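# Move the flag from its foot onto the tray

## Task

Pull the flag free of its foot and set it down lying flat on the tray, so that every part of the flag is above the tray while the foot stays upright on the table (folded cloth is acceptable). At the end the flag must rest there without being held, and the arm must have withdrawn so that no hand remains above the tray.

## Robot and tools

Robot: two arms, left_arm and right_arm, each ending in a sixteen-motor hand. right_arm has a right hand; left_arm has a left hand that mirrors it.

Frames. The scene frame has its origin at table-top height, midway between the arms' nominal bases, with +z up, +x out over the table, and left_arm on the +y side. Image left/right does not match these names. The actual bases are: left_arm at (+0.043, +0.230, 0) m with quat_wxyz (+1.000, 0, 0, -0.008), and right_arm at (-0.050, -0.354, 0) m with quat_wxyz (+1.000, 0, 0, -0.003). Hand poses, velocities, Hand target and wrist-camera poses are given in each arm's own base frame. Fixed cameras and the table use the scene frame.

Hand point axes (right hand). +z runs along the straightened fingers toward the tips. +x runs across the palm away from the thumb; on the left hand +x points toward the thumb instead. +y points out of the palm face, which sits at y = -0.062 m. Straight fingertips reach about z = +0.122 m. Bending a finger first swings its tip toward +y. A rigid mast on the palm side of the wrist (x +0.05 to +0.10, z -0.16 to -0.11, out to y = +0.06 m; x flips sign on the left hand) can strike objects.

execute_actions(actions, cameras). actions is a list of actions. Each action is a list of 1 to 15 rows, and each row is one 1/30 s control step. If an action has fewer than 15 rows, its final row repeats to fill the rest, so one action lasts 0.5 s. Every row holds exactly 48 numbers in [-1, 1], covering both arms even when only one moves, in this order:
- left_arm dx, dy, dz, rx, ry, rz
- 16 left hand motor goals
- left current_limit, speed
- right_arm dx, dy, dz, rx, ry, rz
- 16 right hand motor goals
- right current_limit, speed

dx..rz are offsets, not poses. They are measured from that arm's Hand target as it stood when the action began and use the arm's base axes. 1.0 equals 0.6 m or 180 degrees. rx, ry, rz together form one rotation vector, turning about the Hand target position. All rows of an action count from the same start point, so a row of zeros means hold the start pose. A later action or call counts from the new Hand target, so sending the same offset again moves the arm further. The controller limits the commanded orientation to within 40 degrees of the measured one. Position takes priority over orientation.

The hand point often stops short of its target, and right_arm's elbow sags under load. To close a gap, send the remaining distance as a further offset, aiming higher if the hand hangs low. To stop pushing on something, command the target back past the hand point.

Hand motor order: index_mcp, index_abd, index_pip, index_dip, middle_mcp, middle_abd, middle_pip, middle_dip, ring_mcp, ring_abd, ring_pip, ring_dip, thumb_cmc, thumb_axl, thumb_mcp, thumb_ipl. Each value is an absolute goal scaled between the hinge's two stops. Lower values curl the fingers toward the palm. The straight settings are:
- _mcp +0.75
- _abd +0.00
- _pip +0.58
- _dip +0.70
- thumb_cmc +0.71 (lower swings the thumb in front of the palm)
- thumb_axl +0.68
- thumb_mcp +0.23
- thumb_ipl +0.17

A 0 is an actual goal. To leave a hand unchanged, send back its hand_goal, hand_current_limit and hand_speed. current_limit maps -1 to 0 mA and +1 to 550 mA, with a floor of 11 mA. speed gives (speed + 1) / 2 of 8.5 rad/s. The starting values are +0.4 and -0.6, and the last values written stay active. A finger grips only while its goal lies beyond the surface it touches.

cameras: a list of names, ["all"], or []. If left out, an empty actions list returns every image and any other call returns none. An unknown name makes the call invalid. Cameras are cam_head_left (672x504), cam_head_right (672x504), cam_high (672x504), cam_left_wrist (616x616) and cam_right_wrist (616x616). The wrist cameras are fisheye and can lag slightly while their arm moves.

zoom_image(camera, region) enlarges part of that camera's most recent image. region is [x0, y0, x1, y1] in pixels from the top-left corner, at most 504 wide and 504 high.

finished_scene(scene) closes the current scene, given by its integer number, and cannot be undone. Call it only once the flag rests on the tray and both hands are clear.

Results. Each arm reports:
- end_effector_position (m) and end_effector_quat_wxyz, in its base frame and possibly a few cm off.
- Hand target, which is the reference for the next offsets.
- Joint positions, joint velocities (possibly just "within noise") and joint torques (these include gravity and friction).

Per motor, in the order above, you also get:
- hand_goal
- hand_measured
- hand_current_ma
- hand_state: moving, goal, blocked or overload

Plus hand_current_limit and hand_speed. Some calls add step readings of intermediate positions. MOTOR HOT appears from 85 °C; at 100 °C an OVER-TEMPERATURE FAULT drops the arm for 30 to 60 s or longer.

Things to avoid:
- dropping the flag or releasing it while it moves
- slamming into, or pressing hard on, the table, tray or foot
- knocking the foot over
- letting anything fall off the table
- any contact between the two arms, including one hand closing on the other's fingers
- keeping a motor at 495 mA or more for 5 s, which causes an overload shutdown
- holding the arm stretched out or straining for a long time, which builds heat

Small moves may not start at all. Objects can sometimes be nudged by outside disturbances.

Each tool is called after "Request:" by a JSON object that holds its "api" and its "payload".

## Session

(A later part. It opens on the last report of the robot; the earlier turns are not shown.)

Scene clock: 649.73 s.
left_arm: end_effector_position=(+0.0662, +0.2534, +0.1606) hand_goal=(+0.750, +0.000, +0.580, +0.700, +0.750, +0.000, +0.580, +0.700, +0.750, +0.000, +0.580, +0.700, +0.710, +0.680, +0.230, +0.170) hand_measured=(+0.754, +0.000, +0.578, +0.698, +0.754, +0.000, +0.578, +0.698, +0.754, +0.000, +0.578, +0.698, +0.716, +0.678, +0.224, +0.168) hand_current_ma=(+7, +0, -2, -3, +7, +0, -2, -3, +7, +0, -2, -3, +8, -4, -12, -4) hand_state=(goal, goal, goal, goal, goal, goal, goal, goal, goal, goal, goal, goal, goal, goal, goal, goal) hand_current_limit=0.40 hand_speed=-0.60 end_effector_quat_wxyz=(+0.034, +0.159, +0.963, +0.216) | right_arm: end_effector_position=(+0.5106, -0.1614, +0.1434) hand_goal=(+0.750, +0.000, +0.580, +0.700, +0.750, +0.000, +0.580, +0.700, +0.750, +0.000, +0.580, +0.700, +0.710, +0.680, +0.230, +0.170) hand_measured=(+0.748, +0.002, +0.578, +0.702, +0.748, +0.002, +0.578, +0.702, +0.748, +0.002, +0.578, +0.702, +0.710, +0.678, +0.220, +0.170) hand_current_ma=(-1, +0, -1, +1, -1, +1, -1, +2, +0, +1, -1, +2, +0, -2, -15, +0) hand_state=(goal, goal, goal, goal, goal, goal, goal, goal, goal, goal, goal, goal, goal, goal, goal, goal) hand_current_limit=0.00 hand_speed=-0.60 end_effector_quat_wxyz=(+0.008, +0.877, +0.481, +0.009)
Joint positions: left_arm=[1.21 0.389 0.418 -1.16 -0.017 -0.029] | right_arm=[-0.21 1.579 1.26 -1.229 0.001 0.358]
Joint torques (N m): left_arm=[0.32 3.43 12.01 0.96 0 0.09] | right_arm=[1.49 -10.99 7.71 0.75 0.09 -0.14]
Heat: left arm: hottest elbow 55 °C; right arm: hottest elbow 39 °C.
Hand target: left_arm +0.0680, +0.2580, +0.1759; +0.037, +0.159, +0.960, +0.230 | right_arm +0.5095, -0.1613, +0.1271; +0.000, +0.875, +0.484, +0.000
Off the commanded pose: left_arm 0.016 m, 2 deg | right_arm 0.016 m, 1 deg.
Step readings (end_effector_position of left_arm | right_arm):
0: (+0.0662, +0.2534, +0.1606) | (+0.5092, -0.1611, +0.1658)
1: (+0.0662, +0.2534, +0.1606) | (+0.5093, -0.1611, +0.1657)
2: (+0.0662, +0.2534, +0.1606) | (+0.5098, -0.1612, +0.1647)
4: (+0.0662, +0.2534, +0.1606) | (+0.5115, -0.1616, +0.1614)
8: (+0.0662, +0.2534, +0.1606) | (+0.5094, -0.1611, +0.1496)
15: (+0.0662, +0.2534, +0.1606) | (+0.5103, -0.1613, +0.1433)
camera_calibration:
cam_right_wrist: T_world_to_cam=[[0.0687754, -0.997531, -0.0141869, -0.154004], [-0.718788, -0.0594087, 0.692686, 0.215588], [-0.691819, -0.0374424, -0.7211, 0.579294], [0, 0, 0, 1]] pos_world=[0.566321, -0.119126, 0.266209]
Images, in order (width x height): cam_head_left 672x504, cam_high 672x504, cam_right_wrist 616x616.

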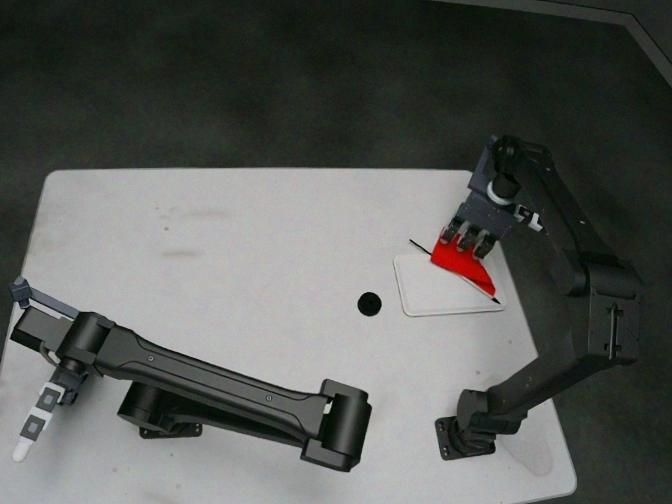

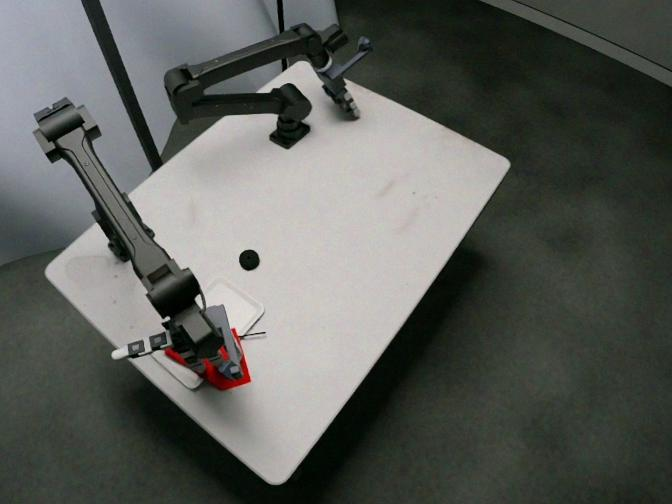

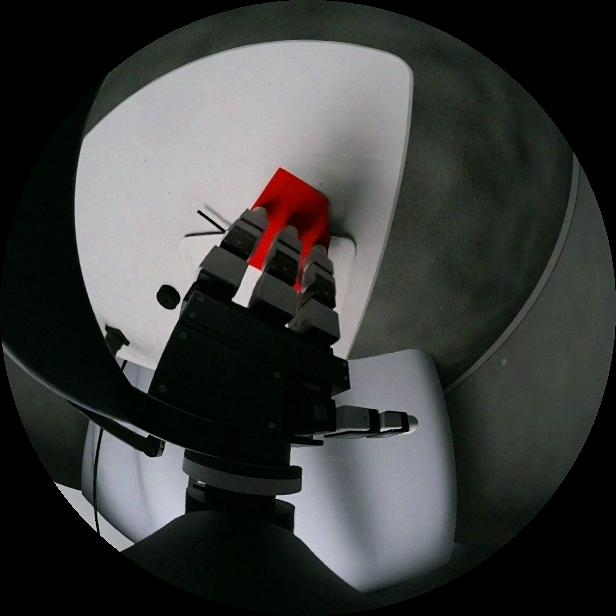

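Request:
{"api": "execute_actions", "payload": {"actions": [[[0,0,0,0,0,0,0.75,0,0.58,0.7,0.75,0,0.58,0.7,0.75,0,0.58,0.7,0.71,0.68,0.23,0.17,0.4,-0.6,-0.036,0.021,-0.003,0,0,0,0.75,0,0.58,0.7,0.75,0,0.58,0.7,0.75,0,0.58,0.7,0.71,0.68,0.23,0.17,0.0,-0.6]]], "cameras": ["cam_head_left","cam_high","cam_right_wrist"]}}

Request:
{"api": "zoom_image", "payload": {"camera": "cam_head_left", "region": [370, 200, 530, 330]}}

Scene clock: 655.60 s.
left_arm: end_effector_position=(+0.0662, +0.2534, +0.1606) hand_goal=(+0.750, +0.000, +0.580, +0.700, +0.750, +0.000, +0.580, +0.700, +0.750, +0.000, +0.580, +0.700, +0.710, +0.680, +0.230, +0.170) hand_measured=(+0.754, +0.000, +0.578, +0.698, +0.754, +0.000, +0.578, +0.698, +0.754, +0.000, +0.578, +0.698, +0.716, +0.678, +0.224, +0.168) hand_current_ma=(+7, +0, -2, -3, +7, +0, -2, -3, +7, +0, -2, -3, +8, -4, -12, -4) hand_state=(goal, goal, goal, goal, goal, goal, goal, goal, goal, goal, goal, goal, goal, goal, goal, goal) hand_current_limit=0.40 hand_speed=-0.60 end_effector_quat_wxyz=(+0.034, +0.159, +0.963, +0.216) | right_arm: end_effector_position=(+0.4957, -0.1549, +0.1354) hand_goal=(+0.750, +0.000, +0.580, +0.700, +0.750, +0.000, +0.580, +0.700, +0.750, +0.000, +0.580, +0.700, +0.710, +0.680, +0.230, +0.170) hand_measured=(+0.748, +0.000, +0.578, +0.702, +0.728, -0.008, +0.568, +0.694, +0.748, +0.002, +0.578, +0.702, +0.710, +0.678, +0.220, +0.170) hand_current_ma=(-1, +0, -1, +1, -34, -5, -13, -4, -1, +1, -1, +2, +0, -2, -15, +0) hand_state=(goal, goal, goal, goal, blocked, goal, goal, goal, goal, goal, goal, goal, goal, goal, goal, goal) hand_current_limit=0.00 hand_speed=-0.60 end_effector_quat_wxyz=(+0.007, +0.875, +0.483, +0.009)
Joint positions: left_arm=[1.21 0.389 0.418 -1.16 -0.017 -0.029] | right_arm=[-0.204 1.546 1.2 -1.203 -0.001 0.358]
Joint torques (N m): left_arm=[0.44 3.43 12.03 0.99 0.01 0.09] | right_arm=[2.32 -12.04 6.61 0.35 0.16 0.02]
Heat: left arm: hottest elbow 55 °C; right arm: hottest elbow 39 °C.
Hand target: left_arm +0.0680, +0.2580, +0.1759; +0.037, +0.159, +0.960, +0.230 | right_arm +0.4880, -0.1488, +0.1253; +0.000, +0.875, +0.484, +0.000
Off the commanded pose: left_arm 0.016 m, 2 deg | right_arm 0.014 m, 1 deg.
Step readings (end_effector_position of left_arm | right_arm):
0: (+0.0662, +0.2534, +0.1606) | (+0.5106, -0.1614, +0.1434)
1: (+0.0662, +0.2534, +0.1606) | (+0.5104, -0.1613, +0.1431)
2: (+0.0662, +0.2534, +0.1606) | (+0.5096, -0.1612, +0.1412)
4: (+0.0662, +0.2534, +0.1606) | (+0.5056, -0.1601, +0.1366)
8: (+0.0662, +0.2534, +0.1606) | (+0.4994, -0.1571, +0.1362)
15: (+0.0662, +0.2534, +0.1606) | (+0.4957, -0.1549, +0.1352)
camera_calibration:
cam_right_wrist: T_world_to_cam=[[0.0745116, -0.99709, -0.0161283, -0.149194], [-0.717645, -0.0648447, 0.693384, 0.209302], [-0.692412, -0.0400907, -0.720388, 0.563228], [0, 0, 0, 1]] pos_world=[0.551307, -0.112607, 0.25821]
Images, in order (width x height): cam_head_left 672x504, cam_high 672x504, cam_right_wrist 616x616.

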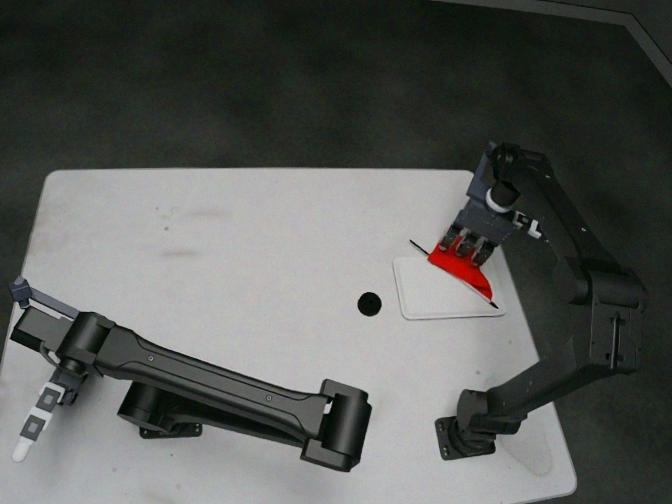

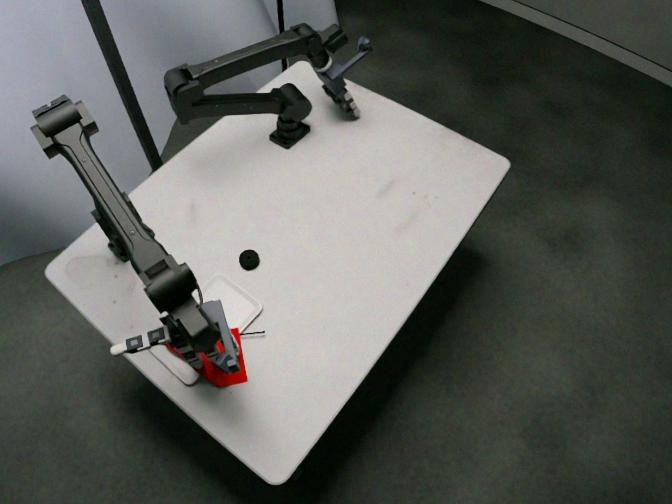

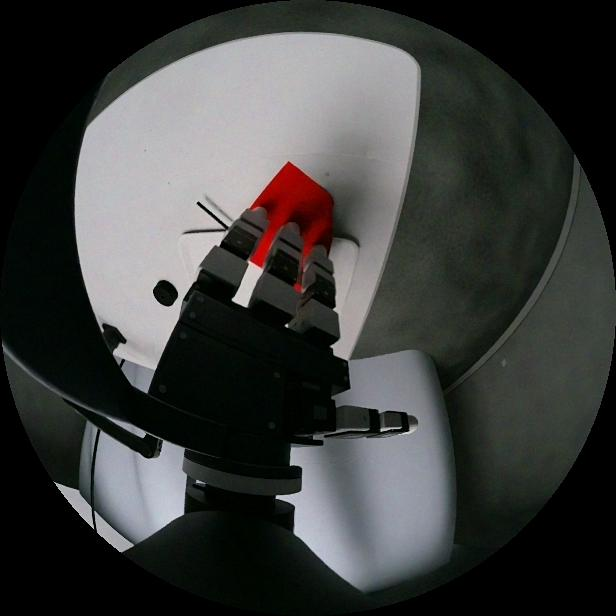

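Scaled by 3.150 from the camera's 672x504 image, which has a finer 960x720 frame.

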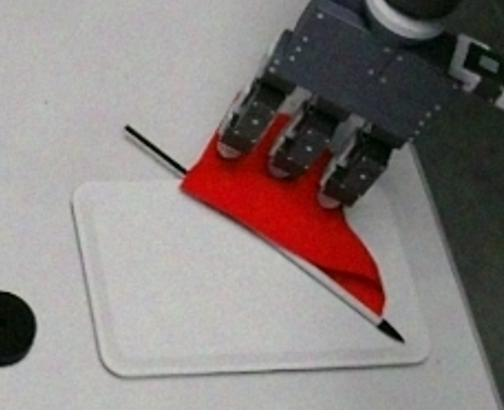

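Request:
{"api": "execute_actions", "payload": {"actions": [[[0,0,0,0,0,0,0.75,0,0.58,0.7,0.75,0,0.58,0.7,0.75,0,0.58,0.7,0.71,0.68,0.23,0.17,0.4,-0.6,0,0,0.016,0,0,0,0.75,0,0.58,0.7,0.75,0,0.58,0.7,0.75,0,0.58,0.7,0.71,0.68,0.23,0.17,0.0,-0.6]],[[0,0,0,0,0,0,0.75,0,0.58,0.7,0.75,0,0.58,0.7,0.75,0,0.58,0.7,0.71,0.68,0.23,0.17,0.4,-0.6,-0.043,0.025,0,0,0,0,0.75,0,0.58,0.7,0.75,0,0.58,0.7,0.75,0,0.58,0.7,0.71,0.68,0.23,0.17,0.0,-0.6]]], "cameras": ["cam_head_left","cam_high","cam_right_wrist"]}}

Request:
{"api": "zoom_image", "payload": {"camera": "cam_head_left", "region": [370, 200, 530, 330]}}

Scene clock: 661.97 s.
left_arm: end_effector_position=(+0.0662, +0.2534, +0.1606) hand_goal=(+0.750, +0.000, +0.580, +0.700, +0.750, +0.000, +0.580, +0.700, +0.750, +0.000, +0.580, +0.700, +0.710, +0.680, +0.230, +0.170) hand_measured=(+0.754, +0.000, +0.578, +0.698, +0.754, +0.000, +0.578, +0.698, +0.754, +0.000, +0.578, +0.698, +0.716, +0.678, +0.224, +0.168) hand_current_ma=(+7, +0, -2, -3, +7, +0, -2, -3, +7, +0, -2, -3, +8, -4, -12, -4) hand_state=(goal, goal, goal, goal, goal, goal, goal, goal, goal, goal, goal, goal, goal, goal, goal, goal) hand_current_limit=0.40 hand_speed=-0.60 end_effector_quat_wxyz=(+0.034, +0.159, +0.963, +0.216) | right_arm: end_effector_position=(+0.4696, -0.1382, +0.1396) hand_goal=(+0.750, +0.000, +0.580, +0.700, +0.750, +0.000, +0.580, +0.700, +0.750, +0.000, +0.580, +0.700, +0.710, +0.680, +0.230, +0.170) hand_measured=(+0.748, +0.000, +0.578, +0.702, +0.742, -0.004, +0.574, +0.696, +0.748, +0.002, +0.578, +0.702, +0.710, +0.678, +0.220, +0.170) hand_current_ma=(-1, +0, -1, +1, -7, -2, -4, -3, +0, +1, -1, +2, +0, -2, -15, +0) hand_state=(goal, goal, goal, goal, goal, goal, goal, goal, goal, goal, goal, goal, goal, goal, goal, goal) hand_current_limit=0.00 hand_speed=-0.60 end_effector_quat_wxyz=(+0.005, +0.874, +0.486, +0.006)
Joint positions: left_arm=[1.21 0.389 0.418 -1.16 -0.017 -0.029] | right_arm=[-0.178 1.473 1.131 -1.213 0 0.379]
Joint torques (N m): left_arm=[0.32 3.49 12.01 0.96 0 0.09] | right_arm=[2.2 -11.34 7.2 0.03 0.14 0.03]
Heat: left arm: hottest elbow 55 °C; right arm: hottest elbow 39 °C.
Hand target: left_arm +0.0680, +0.2580, +0.1759; +0.037, +0.159, +0.960, +0.230 | right_arm +0.4620, -0.1337, +0.1346; -0.001, +0.875, +0.484, +0.000
Off the commanded pose: left_arm 0.016 m, 2 deg | right_arm 0.010 m, 1 deg.
Step readings (end_effector_position of left_arm | right_arm):
0: (+0.0662, +0.2534, +0.1606) | (+0.4957, -0.1549, +0.1354)
1: (+0.0662, +0.2534, +0.1606) | (+0.4957, -0.1549, +0.1354)
2: (+0.0662, +0.2534, +0.1606) | (+0.4957, -0.1549, +0.1354)
4: (+0.0662, +0.2534, +0.1606) | (+0.4956, -0.1549, +0.1358)
8: (+0.0662, +0.2534, +0.1606) | (+0.4946, -0.1547, +0.1356)
15: (+0.0662, +0.2534, +0.1606) | (+0.4938, -0.1545, +0.1354)
16: (+0.0662, +0.2534, +0.1606) | (+0.4939, -0.1543, +0.1356)
17: (+0.0662, +0.2534, +0.1606) | (+0.4928, -0.1536, +0.1354)
19: (+0.0662, +0.2534, +0.1606) | (+0.4872, -0.1507, +0.1353)
23: (+0.0662, +0.2534, +0.1606) | (+0.4739, -0.1425, +0.1384)
30: (+0.0662, +0.2534, +0.1606) | (+0.4697, -0.1381, +0.1396)
camera_calibration:
cam_right_wrist: T_world_to_cam=[[0.0793669, -0.996689, -0.017685, -0.13257], [-0.71315, -0.0691664, 0.697591, 0.185518], [-0.696504, -0.0427536, -0.716278, 0.549858], [0, 0, 0, 1]] pos_world=[0.525802, -0.0957905, 0.262091]
Images, in order (width x height): cam_head_left 672x504, cam_high 672x504, cam_right_wrist 616x616.

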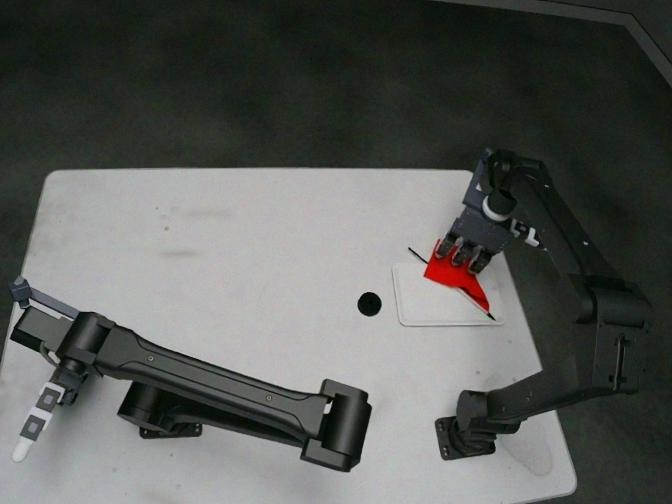

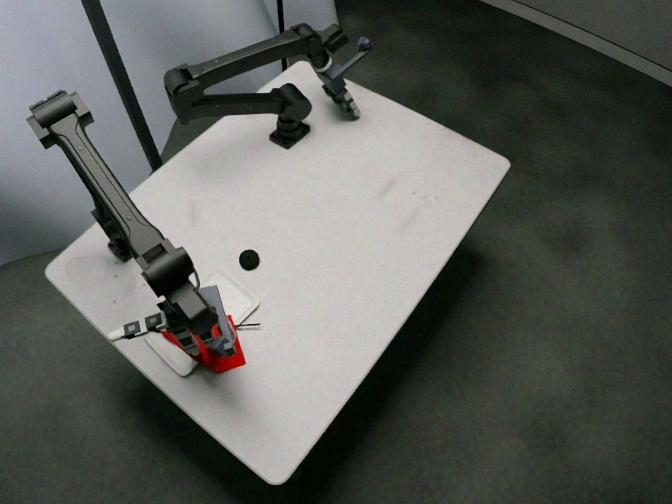

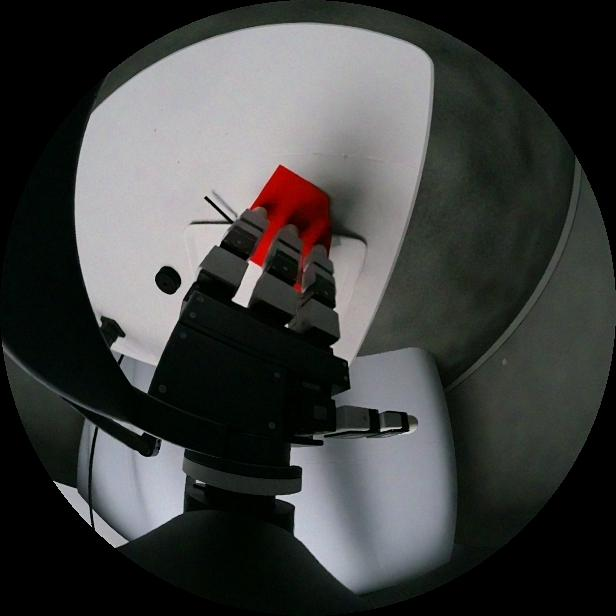

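Scaled by 3.150 from the camera's 672x504 image, which has a finer 960x720 frame.

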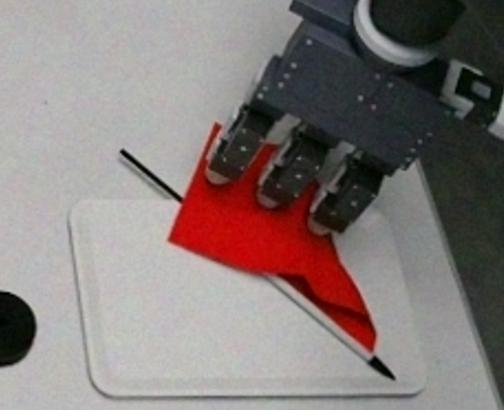

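Request:
{"api": "execute_actions", "payload": {"actions": [[[0,0,0,0,0,0,0.75,0,0.58,0.7,0.75,0,0.58,0.7,0.75,0,0.58,0.7,0.71,0.68,0.23,0.17,0.4,-0.6,0,0,0.016,0,0,0,0.75,0,0.58,0.7,0.75,0,0.58,0.7,0.75,0,0.58,0.7,0.71,0.68,0.23,0.17,0.0,-0.6]],[[0,0,0,0,0,0,0.75,0,0.58,0.7,0.75,0,0.58,0.7,0.75,0,0.58,0.7,0.71,0.68,0.23,0.17,0.4,-0.6,-0.035,0.02,0,0,0,0,0.75,0,0.58,0.7,0.75,0,0.58,0.7,0.75,0,0.58,0.7,0.71,0.68,0.23,0.17,0.0,-0.6]]], "cameras": ["cam_head_left","cam_high","cam_right_wrist"]}}

Request:
{"api": "zoom_image", "payload": {"camera": "cam_head_left", "region": [370, 200, 530, 330]}}

Scene clock: 701.90 s.
left_arm: end_effector_position=(+0.0662, +0.2534, +0.1606) hand_goal=(+0.750, +0.000, +0.580, +0.700, +0.750, +0.000, +0.580, +0.700, +0.750, +0.000, +0.580, +0.700, +0.710, +0.680, +0.230, +0.170) hand_measured=(+0.754, +0.000, +0.578, +0.698, +0.754, +0.000, +0.578, +0.698, +0.754, +0.000, +0.578, +0.698, +0.716, +0.678, +0.224, +0.168) hand_current_ma=(+7, +0, -2, -3, +7, +0, -2, -3, +7, +0, -2, -3, +8, -4, -12, -4) hand_state=(goal, goal, goal, goal, goal, goal, goal, goal, goal, goal, goal, goal, goal, goal, goal, goal) hand_current_limit=0.40 hand_speed=-0.60 end_effector_quat_wxyz=(+0.034, +0.159, +0.963, +0.216) | right_arm: end_effector_position=(+0.4486, -0.1260, +0.1483) hand_goal=(+0.750, +0.000, +0.580, +0.700, +0.750, +0.000, +0.580, +0.700, +0.750, +0.000, +0.580, +0.700, +0.710, +0.680, +0.230, +0.170) hand_measured=(+0.748, +0.000, +0.578, +0.702, +0.746, -0.004, +0.576, +0.696, +0.748, +0.002, +0.578, +0.702, +0.710, +0.678, +0.220, +0.170) hand_current_ma=(-1, +0, -1, +1, -4, -2, -2, -2, +0, +1, -1, +2, +0, -2, -15, +0) hand_state=(goal, goal, goal, goal, goal, goal, goal, goal, goal, goal, goal, goal, goal, goal, goal, goal) hand_current_limit=0.00 hand_speed=-0.60 end_effector_quat_wxyz=(+0.004, +0.874, +0.485, +0.006)
Joint positions: left_arm=[1.21 0.389 0.418 -1.16 -0.017 -0.029] | right_arm=[-0.157 1.407 1.087 -1.236 -0.001 0.4]
Joint torques (N m): left_arm=[0.38 3.43 12.01 0.98 0 0.09] | right_arm=[2.2 -10.46 7.36 -0.01 0.15 0.05]
Heat: left arm: hottest elbow 55 °C; right arm: hottest elbow 37 °C.
Hand target: left_arm +0.0680, +0.2580, +0.1759; +0.037, +0.159, +0.960, +0.230 | right_arm +0.4412, -0.1217, +0.1444; +0.000, +0.875, +0.484, +0.000
Off the commanded pose: left_arm 0.016 m, 2 deg | right_arm 0.010 m, 1 deg.
Step readings (end_effector_position of left_arm | right_arm):
0: (+0.0662, +0.2534, +0.1606) | (+0.4696, -0.1382, +0.1396)
1: (+0.0662, +0.2534, +0.1606) | (+0.4696, -0.1382, +0.1396)
2: (+0.0662, +0.2534, +0.1606) | (+0.4693, -0.1382, +0.1395)
4: (+0.0662, +0.2534, +0.1606) | (+0.4678, -0.1379, +0.1392)
8: (+0.0662, +0.2534, +0.1606) | (+0.4650, -0.1374, +0.1388)
15: (+0.0662, +0.2534, +0.1606) | (+0.4641, -0.1373, +0.1385)
16: (+0.0662, +0.2534, +0.1606) | (+0.4641, -0.1373, +0.1387)
17: (+0.0662, +0.2534, +0.1606) | (+0.4636, -0.1367, +0.1389)
19: (+0.0662, +0.2534, +0.1606) | (+0.4595, -0.1342, +0.1392)
23: (+0.0662, +0.2534, +0.1606) | (+0.4498, -0.1287, +0.1426)
30: (+0.0662, +0.2534, +0.1606) | (+0.4487, -0.1259, +0.1483)
camera_calibration:
cam_right_wrist: T_world_to_cam=[[0.0789187, -0.996704, -0.0187906, -0.118176], [-0.712179, -0.0695595, 0.698543, 0.164604], [-0.697548, -0.0417459, -0.715321, 0.542403], [0, 0, 0, 1]] pos_world=[0.504906, -0.0836936, 0.270788]
Images, in order (width x height): cam_head_left 672x504, cam_high 672x504, cam_right_wrist 616x616.

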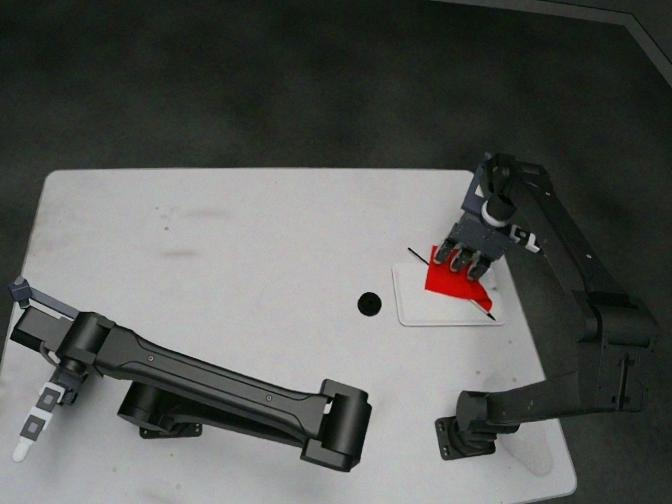

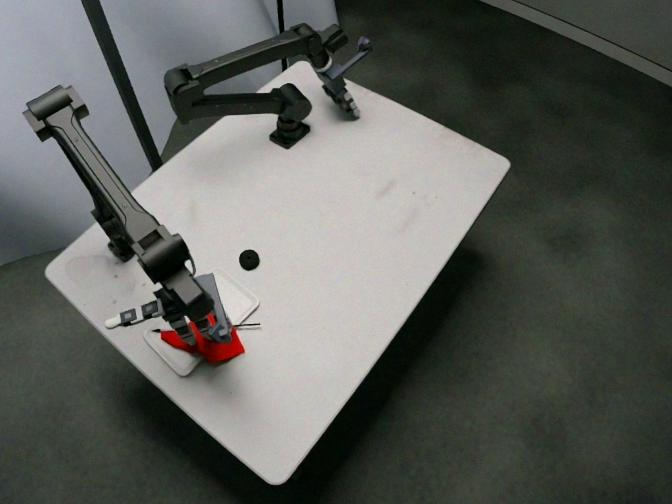

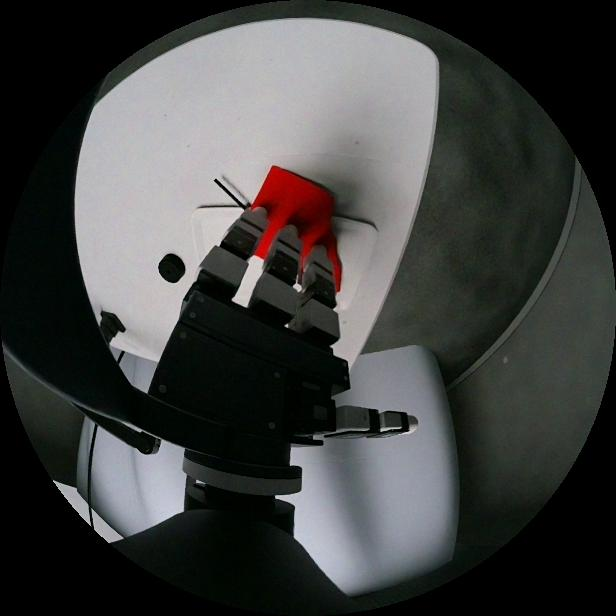

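Scaled by 3.150 from the camera's 672x504 image, which has a finer 960x720 frame.

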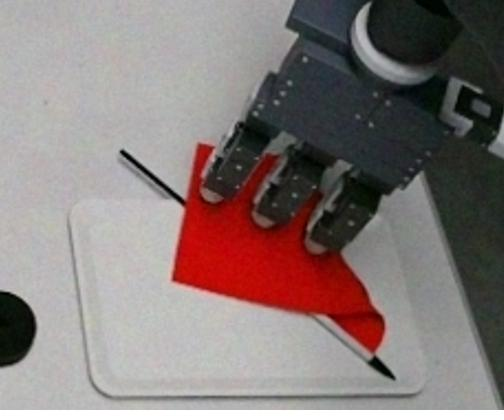

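Request:
{"api": "execute_actions", "payload": {"actions": [[[0,0,0,0,0,0,0.75,0,0.58,0.7,0.75,0,0.58,0.7,0.75,0,0.58,0.7,0.71,0.68,0.23,0.17,0.4,-0.6,0.01,-0.006,0.06,0,0,0,0.75,0,0.58,0.7,0.75,0,0.58,0.7,-0.3,0,0,0.3,0.71,0.68,0.23,0.17,0.0,-0.6]],[[0,0,0,0,0,0,0.75,0,0.58,0.7,0.75,0,0.58,0.7,0.75,0,0.58,0.7,0.71,0.68,0.23,0.17,0.4,-0.6,0.01,-0.006,0,0,0,0,0.75,0,0.58,0.7,0.75,0,0.58,0.7,-0.3,0,0,0.3,0.71,0.68,0.23,0.17,0.0,-0.6]]], "cameras": ["cam_head_left","cam_high","cam_right_wrist"]}}

Request:
{"api": "zoom_image", "payload": {"camera": "cam_head_left", "region": [370, 200, 530, 330]}}

Scene clock: 732.20 s.
left_arm: end_effector_position=(+0.0662, +0.2534, +0.1606) hand_goal=(+0.750, +0.000, +0.580, +0.700, +0.750, +0.000, +0.580, +0.700, +0.750, +0.000, +0.580, +0.700, +0.710, +0.680, +0.230, +0.170) hand_measured=(+0.754, +0.000, +0.578, +0.698, +0.754, +0.000, +0.578, +0.698, +0.754, +0.000, +0.578, +0.698, +0.716, +0.678, +0.224, +0.168) hand_current_ma=(+7, +0, -2, -3, +7, +0, -2, -3, +7, +0, -2, -3, +8, -4, -12, -4) hand_state=(goal, goal, goal, goal, goal, goal, goal, goal, goal, goal, goal, goal, goal, goal, goal, goal) hand_current_limit=0.40 hand_speed=-0.60 end_effector_quat_wxyz=(+0.034, +0.159, +0.963, +0.216) | right_arm: end_effector_position=(+0.4368, -0.1242, +0.1606) hand_goal=(+0.750, +0.000, +0.580, +0.700, +0.750, +0.000, +0.580, +0.700, -0.300, +0.000, +0.000, +0.300, +0.710, +0.680, +0.230, +0.170) hand_measured=(+0.748, +0.000, +0.578, +0.702, +0.746, -0.004, +0.576, +0.698, -0.280, +0.002, +0.008, +0.304, +0.710, +0.678, +0.220, +0.170) hand_current_ma=(-1, +0, -1, +1, -3, -2, -2, -2, +27, +1, +7, +2, +0, -2, -15, +0) hand_state=(goal, goal, goal, goal, goal, goal, goal, goal, goal, goal, goal, goal, goal, goal, goal, goal) hand_current_limit=0.00 hand_speed=-0.60 end_effector_quat_wxyz=(-0.012, +0.874, +0.485, -0.015)
Joint positions: left_arm=[1.21 0.389 0.418 -1.16 -0.017 -0.029] | right_arm=[-0.157 1.398 1.121 -1.332 -0.001 0.401]
Joint torques (N m): left_arm=[0.38 3.49 12.01 0.95 0 0.09] | right_arm=[1.26 -9.29 13.5 -0.13 0.19 -0.08]
Heat: left arm: hottest elbow 55 °C; right arm: hottest elbow 36 °C.
Hand target: left_arm +0.0680, +0.2580, +0.1759; +0.037, +0.159, +0.960, +0.230 | right_arm +0.4531, -0.1288, +0.1804; -0.001, +0.875, +0.484, +0.000
Off the commanded pose: left_arm 0.016 m, 2 deg | right_arm 0.026 m, 2 deg.
Step readings (end_effector_position of left_arm | right_arm):
0: (+0.0662, +0.2534, +0.1606) | (+0.4485, -0.1260, +0.1483)
1: (+0.0662, +0.2534, +0.1606) | (+0.4482, -0.1260, +0.1482)
2: (+0.0662, +0.2534, +0.1606) | (+0.4461, -0.1257, +0.1476)
4: (+0.0662, +0.2534, +0.1606) | (+0.4395, -0.1246, +0.1463)
8: (+0.0662, +0.2534, +0.1606) | (+0.4294, -0.1230, +0.1456)
15: (+0.0662, +0.2534, +0.1606) | (+0.4308, -0.1232, +0.1526)
16: (+0.0662, +0.2534, +0.1606) | (+0.4311, -0.1233, +0.1532)
17: (+0.0662, +0.2534, +0.1606) | (+0.4314, -0.1233, +0.1538)
19: (+0.0662, +0.2534, +0.1606) | (+0.4325, -0.1235, +0.1553)
23: (+0.0662, +0.2534, +0.1606) | (+0.4354, -0.1240, +0.1588)
30: (+0.0662, +0.2534, +0.1606) | (+0.4368, -0.1242, +0.1606)
camera_calibration:
cam_right_wrist: T_world_to_cam=[[0.0769296, -0.996551, -0.0311043, -0.112335], [-0.674743, -0.0750041, 0.734232, 0.125054], [-0.734033, -0.0354967, -0.678186, 0.553871], [0, 0, 0, 1]] pos_world=[0.499581, -0.0829077, 0.280315]
Images, in order (width x height): cam_head_left 672x504, cam_high 672x504, cam_right_wrist 616x616.

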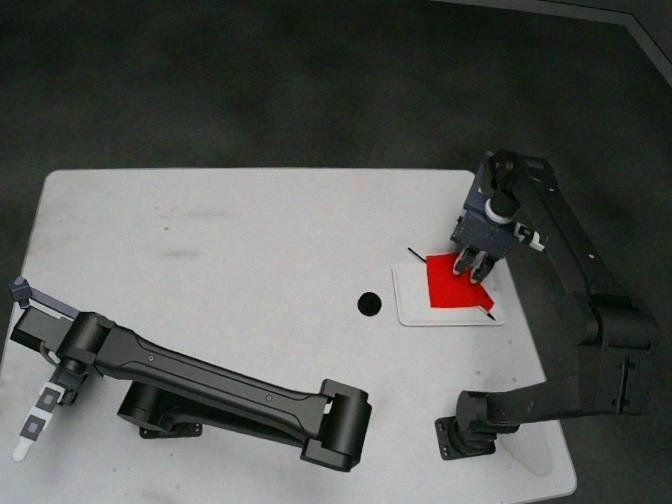

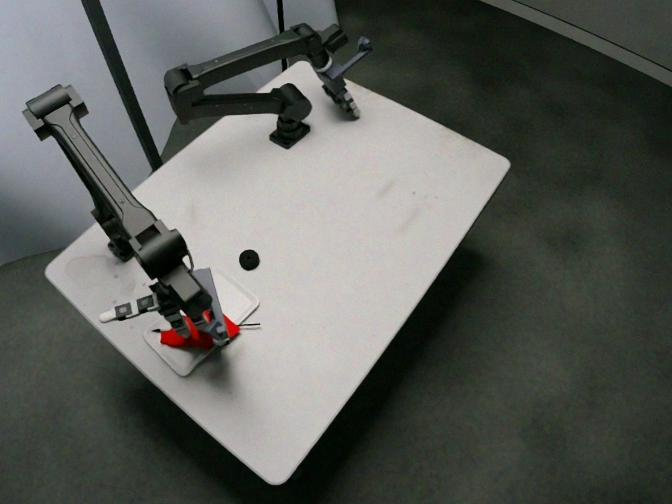

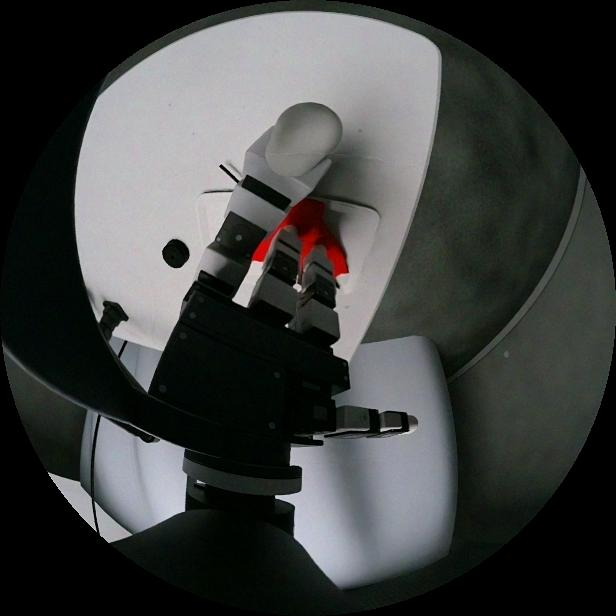

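Scaled by 3.150 from the camera's 672x504 image, which has a finer 960x720 frame.

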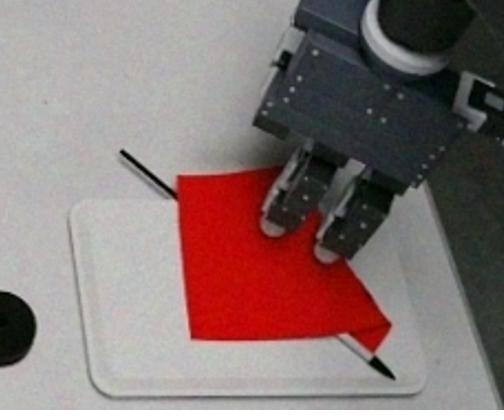

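Request:
{"api": "execute_actions", "payload": {"actions": [[[0,0,0,0,0,0,0.75,0,0.58,0.7,0.75,0,0.58,0.7,0.75,0,0.58,0.7,0.71,0.68,0.23,0.17,0.4,-0.6,0,0,-0.05,0,0,0,0.75,0,0.58,0.7,0.75,0,0.58,0.7,-0.3,0,0,0.3,0.71,0.68,0.23,0.17,0.0,-0.6]],[[0,0,0,0,0,0,0.75,0,0.58,0.7,0.75,0,0.58,0.7,0.75,0,0.58,0.7,0.71,0.68,0.23,0.17,0.4,-0.6,0,0,-0.045,0,0,0,0.75,0,0.58,0.7,0.75,0,0.58,0.7,-0.3,0,0,0.3,0.71,0.68,0.23,0.17,0.0,-0.6]]], "cameras": ["cam_head_left","cam_high","cam_right_wrist"]}}

Request:
{"api": "zoom_image", "payload": {"camera": "cam_head_left", "region": [370, 200, 530, 330]}}

Scene clock: 741.17 s.
left_arm: end_effector_position=(+0.0662, +0.2534, +0.1606) hand_goal=(+0.750, +0.000, +0.580, +0.700, +0.750, +0.000, +0.580, +0.700, +0.750, +0.000, +0.580, +0.700, +0.710, +0.680, +0.230, +0.170) hand_measured=(+0.754, +0.000, +0.578, +0.698, +0.754, +0.000, +0.578, +0.698, +0.754, +0.000, +0.578, +0.698, +0.716, +0.678, +0.224, +0.168) hand_current_ma=(+7, +0, -2, -3, +7, +0, -2, -3, +7, +0, -2, -3, +8, -4, -12, -4) hand_state=(goal, goal, goal, goal, goal, goal, goal, goal, goal, goal, goal, goal, goal, goal, goal, goal) hand_current_limit=0.40 hand_speed=-0.60 end_effector_quat_wxyz=(+0.034, +0.159, +0.963, +0.216) | right_arm: end_effector_position=(+0.4549, -0.1271, +0.1359) hand_goal=(+0.750, +0.000, +0.580, +0.700, +0.750, +0.000, +0.580, +0.700, -0.300, +0.000, +0.000, +0.300, +0.710, +0.680, +0.230, +0.170) hand_measured=(+0.748, +0.000, +0.578, +0.702, +0.746, -0.002, +0.578, +0.698, -0.282, +0.002, +0.008, +0.304, +0.710, +0.678, +0.220, +0.170) hand_current_ma=(-1, +0, -1, +1, -2, +0, -1, -1, +26, +1, +7, +2, +0, -2, -15, +0) hand_state=(goal, goal, goal, goal, goal, goal, goal, goal, goal, goal, goal, goal, goal, goal, goal, goal) hand_current_limit=0.00 hand_speed=-0.60 end_effector_quat_wxyz=(+0.005, +0.874, +0.485, +0.007)
Joint positions: left_arm=[1.21 0.389 0.418 -1.16 -0.017 -0.029] | right_arm=[-0.157 1.433 1.079 -1.198 -0.001 0.401]
Joint torques (N m): left_arm=[0.38 3.49 12.03 0.95 0.01 0.09] | right_arm=[1.26 -8.82 7.72 0.85 0.18 -0.08]
Heat: left arm: hottest elbow 55 °C; right arm: hottest elbow 37 °C.
Hand target: left_arm +0.0680, +0.2580, +0.1759; +0.037, +0.159, +0.960, +0.230 | right_arm +0.4532, -0.1289, +0.1233; -0.001, +0.875, +0.484, +0.000
Off the commanded pose: left_arm 0.016 m, 2 deg | right_arm 0.013 m, 1 deg.
Step readings (end_effector_position of left_arm | right_arm):
0: (+0.0662, +0.2534, +0.1606) | (+0.4368, -0.1242, +0.1606)
1: (+0.0662, +0.2534, +0.1606) | (+0.4368, -0.1242, +0.1606)
2: (+0.0662, +0.2534, +0.1606) | (+0.4373, -0.1243, +0.1607)
4: (+0.0662, +0.2534, +0.1606) | (+0.4412, -0.1249, +0.1617)
8: (+0.0662, +0.2534, +0.1606) | (+0.4490, -0.1261, +0.1635)
15: (+0.0662, +0.2534, +0.1606) | (+0.4518, -0.1266, +0.1621)
16: (+0.0662, +0.2534, +0.1606) | (+0.4521, -0.1266, +0.1620)
17: (+0.0662, +0.2534, +0.1606) | (+0.4527, -0.1267, +0.1611)
19: (+0.0662, +0.2534, +0.1606) | (+0.4552, -0.1271, +0.1581)
23: (+0.0662, +0.2534, +0.1606) | (+0.4541, -0.1269, +0.1454)
30: (+0.0662, +0.2534, +0.1606) | (+0.4546, -0.1270, +0.1358)
camera_calibration:
cam_right_wrist: T_world_to_cam=[[0.0782691, -0.996771, -0.0179586, -0.119766], [-0.714575, -0.0686533, 0.696182, 0.179231], [-0.695167, -0.0416568, -0.71764, 0.537216], [0, 0, 0, 1]] pos_world=[0.510903, -0.0846954, 0.258599]
Images, in order (width x height): cam_head_left 672x504, cam_high 672x504, cam_right_wrist 616x616.

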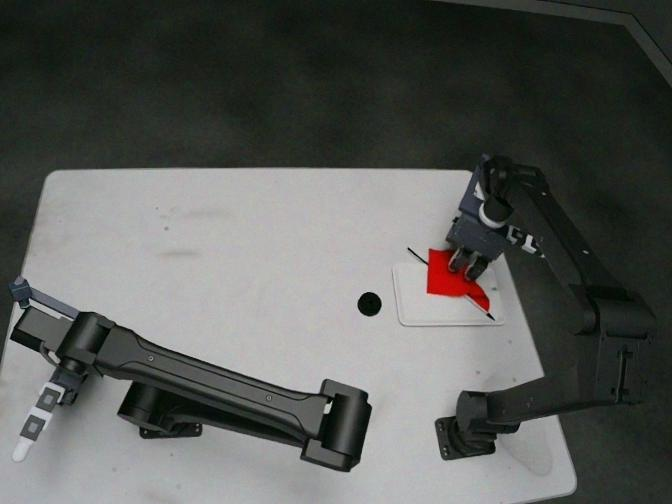

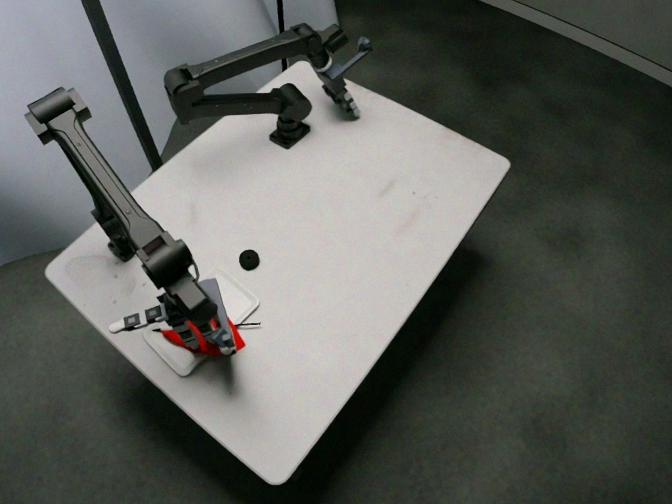

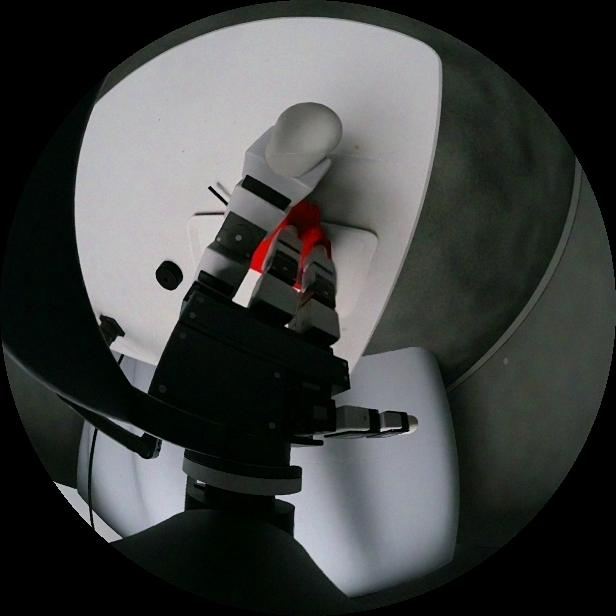

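Scaled by 3.150 from the camera's 672x504 image, which has a finer 960x720 frame.

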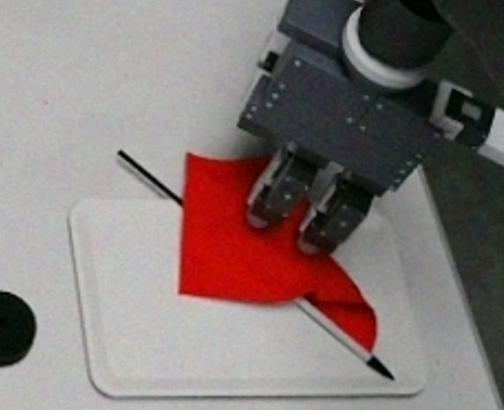

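Request:
{"api": "execute_actions", "payload": {"actions": [[[0,0,0,0,0,0,0.75,0,0.58,0.7,0.75,0,0.58,0.7,0.75,0,0.58,0.7,0.71,0.68,0.23,0.17,0.4,-0.6,-0.034,0.021,-0.013,0,0,0,0.75,0,0.58,0.7,0.75,0,0.58,0.7,-0.3,0,0,0.3,0.71,0.68,0.23,0.17,0.2,-0.6]],[[0,0,0,0,0,0,0.75,0,0.58,0.7,0.75,0,0.58,0.7,0.75,0,0.58,0.7,0.71,0.68,0.23,0.17,0.4,-0.6,-0.034,0.021,0,0,0,0,0.75,0,0.58,0.7,0.75,0,0.58,0.7,-0.3,0,0,0.3,0.71,0.68,0.23,0.17,0.2,-0.6]]], "cameras": ["cam_head_left","cam_high","cam_right_wrist"]}}

Request:
{"api": "zoom_image", "payload": {"camera": "cam_head_left", "region": [370, 200, 530, 330]}}

Scene clock: 747.17 s.
left_arm: end_effector_position=(+0.0662, +0.2534, +0.1606) hand_goal=(+0.750, +0.000, +0.580, +0.700, +0.750, +0.000, +0.580, +0.700, +0.750, +0.000, +0.580, +0.700, +0.710, +0.680, +0.230, +0.170) hand_measured=(+0.754, +0.000, +0.578, +0.698, +0.754, +0.000, +0.578, +0.698, +0.754, +0.000, +0.578, +0.698, +0.716, +0.678, +0.224, +0.168) hand_current_ma=(+7, +0, -2, -3, +7, +0, -2, -3, +7, +0, -2, -3, +8, -4, -12, -4) hand_state=(goal, goal, goal, goal, goal, goal, goal, goal, goal, goal, goal, goal, goal, goal, goal, goal) hand_current_limit=0.40 hand_speed=-0.60 end_effector_quat_wxyz=(+0.034, +0.159, +0.963, +0.216) | right_arm: end_effector_position=(+0.4245, -0.1095, +0.1328) hand_goal=(+0.750, +0.000, +0.580, +0.700, +0.750, +0.000, +0.580, +0.700, -0.300, +0.000, +0.000, +0.300, +0.710, +0.680, +0.230, +0.170) hand_measured=(+0.716, -0.006, +0.560, +0.690, +0.748, +0.000, +0.580, +0.698, -0.282, +0.002, +0.008, +0.304, +0.710, +0.678, +0.220, +0.170) hand_current_ma=(-65, -3, -24, -9, -1, +0, +0, -1, +25, +1, +7, +2, +0, -2, -15, +0) hand_state=(blocked, goal, goal, goal, goal, goal, goal, goal, goal, goal, goal, goal, goal, goal, goal, goal) hand_current_limit=0.20 hand_speed=-0.60 end_effector_quat_wxyz=(+0.014, +0.873, +0.486, +0.015)
Joint positions: left_arm=[1.21 0.389 0.418 -1.16 -0.017 -0.029] | right_arm=[-0.12 1.338 0.97 -1.161 0.006 0.434]
Joint velocities: left_arm=[within noise] | right_arm=[-0.005 0.005 0.002 0.002 -0.154 -0.037]
Joint torques (N m): left_arm=[0.44 3.43 12.04 0.95 0.01 0.09] | right_arm=[2.32 -7.88 6.09 0.31 -0.05 0.09]
Heat: left arm: hottest elbow 55 °C; right arm: hottest elbow 37 °C.
Hand target: left_arm +0.0680, +0.2580, +0.1759; +0.037, +0.159, +0.960, +0.230 | right_arm +0.4123, -0.1037, +0.1155; +0.000, +0.875, +0.484, +0.000
Off the commanded pose: left_arm 0.016 m, 2 deg | right_arm 0.022 m, 2 deg.
Step readings (end_effector_position of left_arm | right_arm):
0: (+0.0662, +0.2534, +0.1606) | (+0.4549, -0.1271, +0.1359)
1: (+0.0662, +0.2534, +0.1606) | (+0.4546, -0.1270, +0.1356)
2: (+0.0662, +0.2534, +0.1606) | (+0.4539, -0.1269, +0.1341)
4: (+0.0662, +0.2534, +0.1606) | (+0.4508, -0.1263, +0.1318)
8: (+0.0662, +0.2534, +0.1606) | (+0.4448, -0.1232, +0.1330)
15: (+0.0662, +0.2534, +0.1606) | (+0.4431, -0.1220, +0.1329)
16: (+0.0662, +0.2534, +0.1606) | (+0.4426, -0.1220, +0.1326)
17: (+0.0662, +0.2534, +0.1606) | (+0.4418, -0.1208, +0.1324)
19: (+0.0662, +0.2534, +0.1606) | (+0.4374, -0.1186, +0.1328)
23: (+0.0662, +0.2534, +0.1606) | (+0.4270, -0.1119, +0.1329)
30: (+0.0662, +0.2534, +0.1606) | (+0.4246, -0.1095, +0.1328)
camera_calibration:
cam_right_wrist: T_world_to_cam=[[0.0817391, -0.996625, -0.00762021, -0.102839], [-0.729547, -0.0650401, 0.680831, 0.169717], [-0.679029, -0.0500912, -0.732401, 0.508723], [0, 0, 0, 1]] pos_world=[0.47766, -0.0659705, 0.256257]
Images, in order (width x height): cam_head_left 672x504, cam_high 672x504, cam_right_wrist 616x616.

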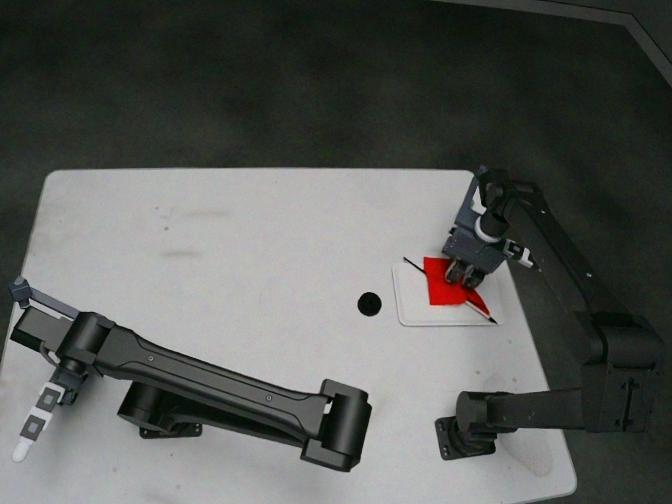

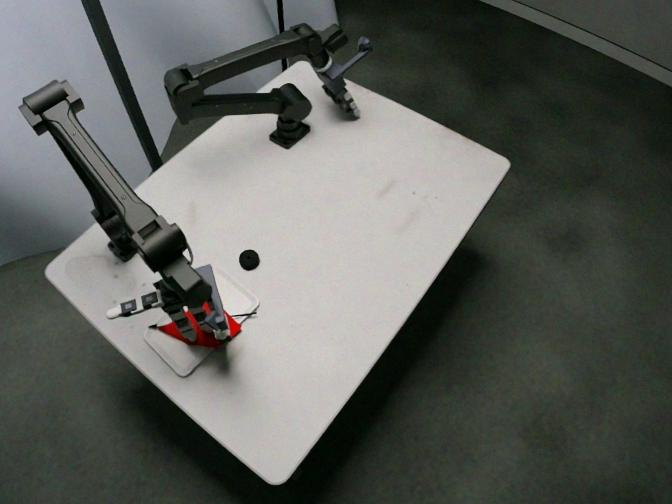

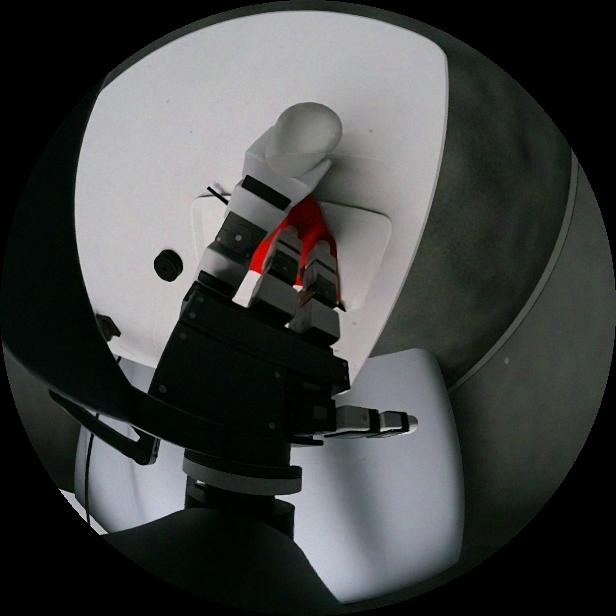

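Scaled by 3.150 from the camera's 672x504 image, which has a finer 960x720 frame.

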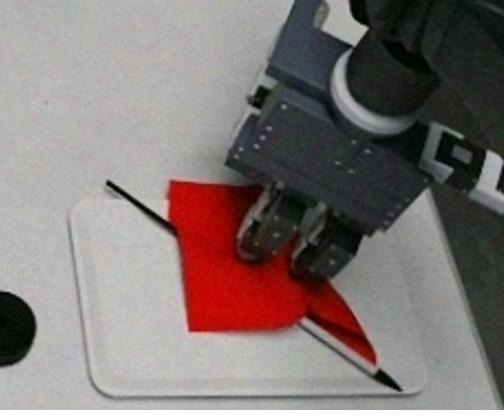

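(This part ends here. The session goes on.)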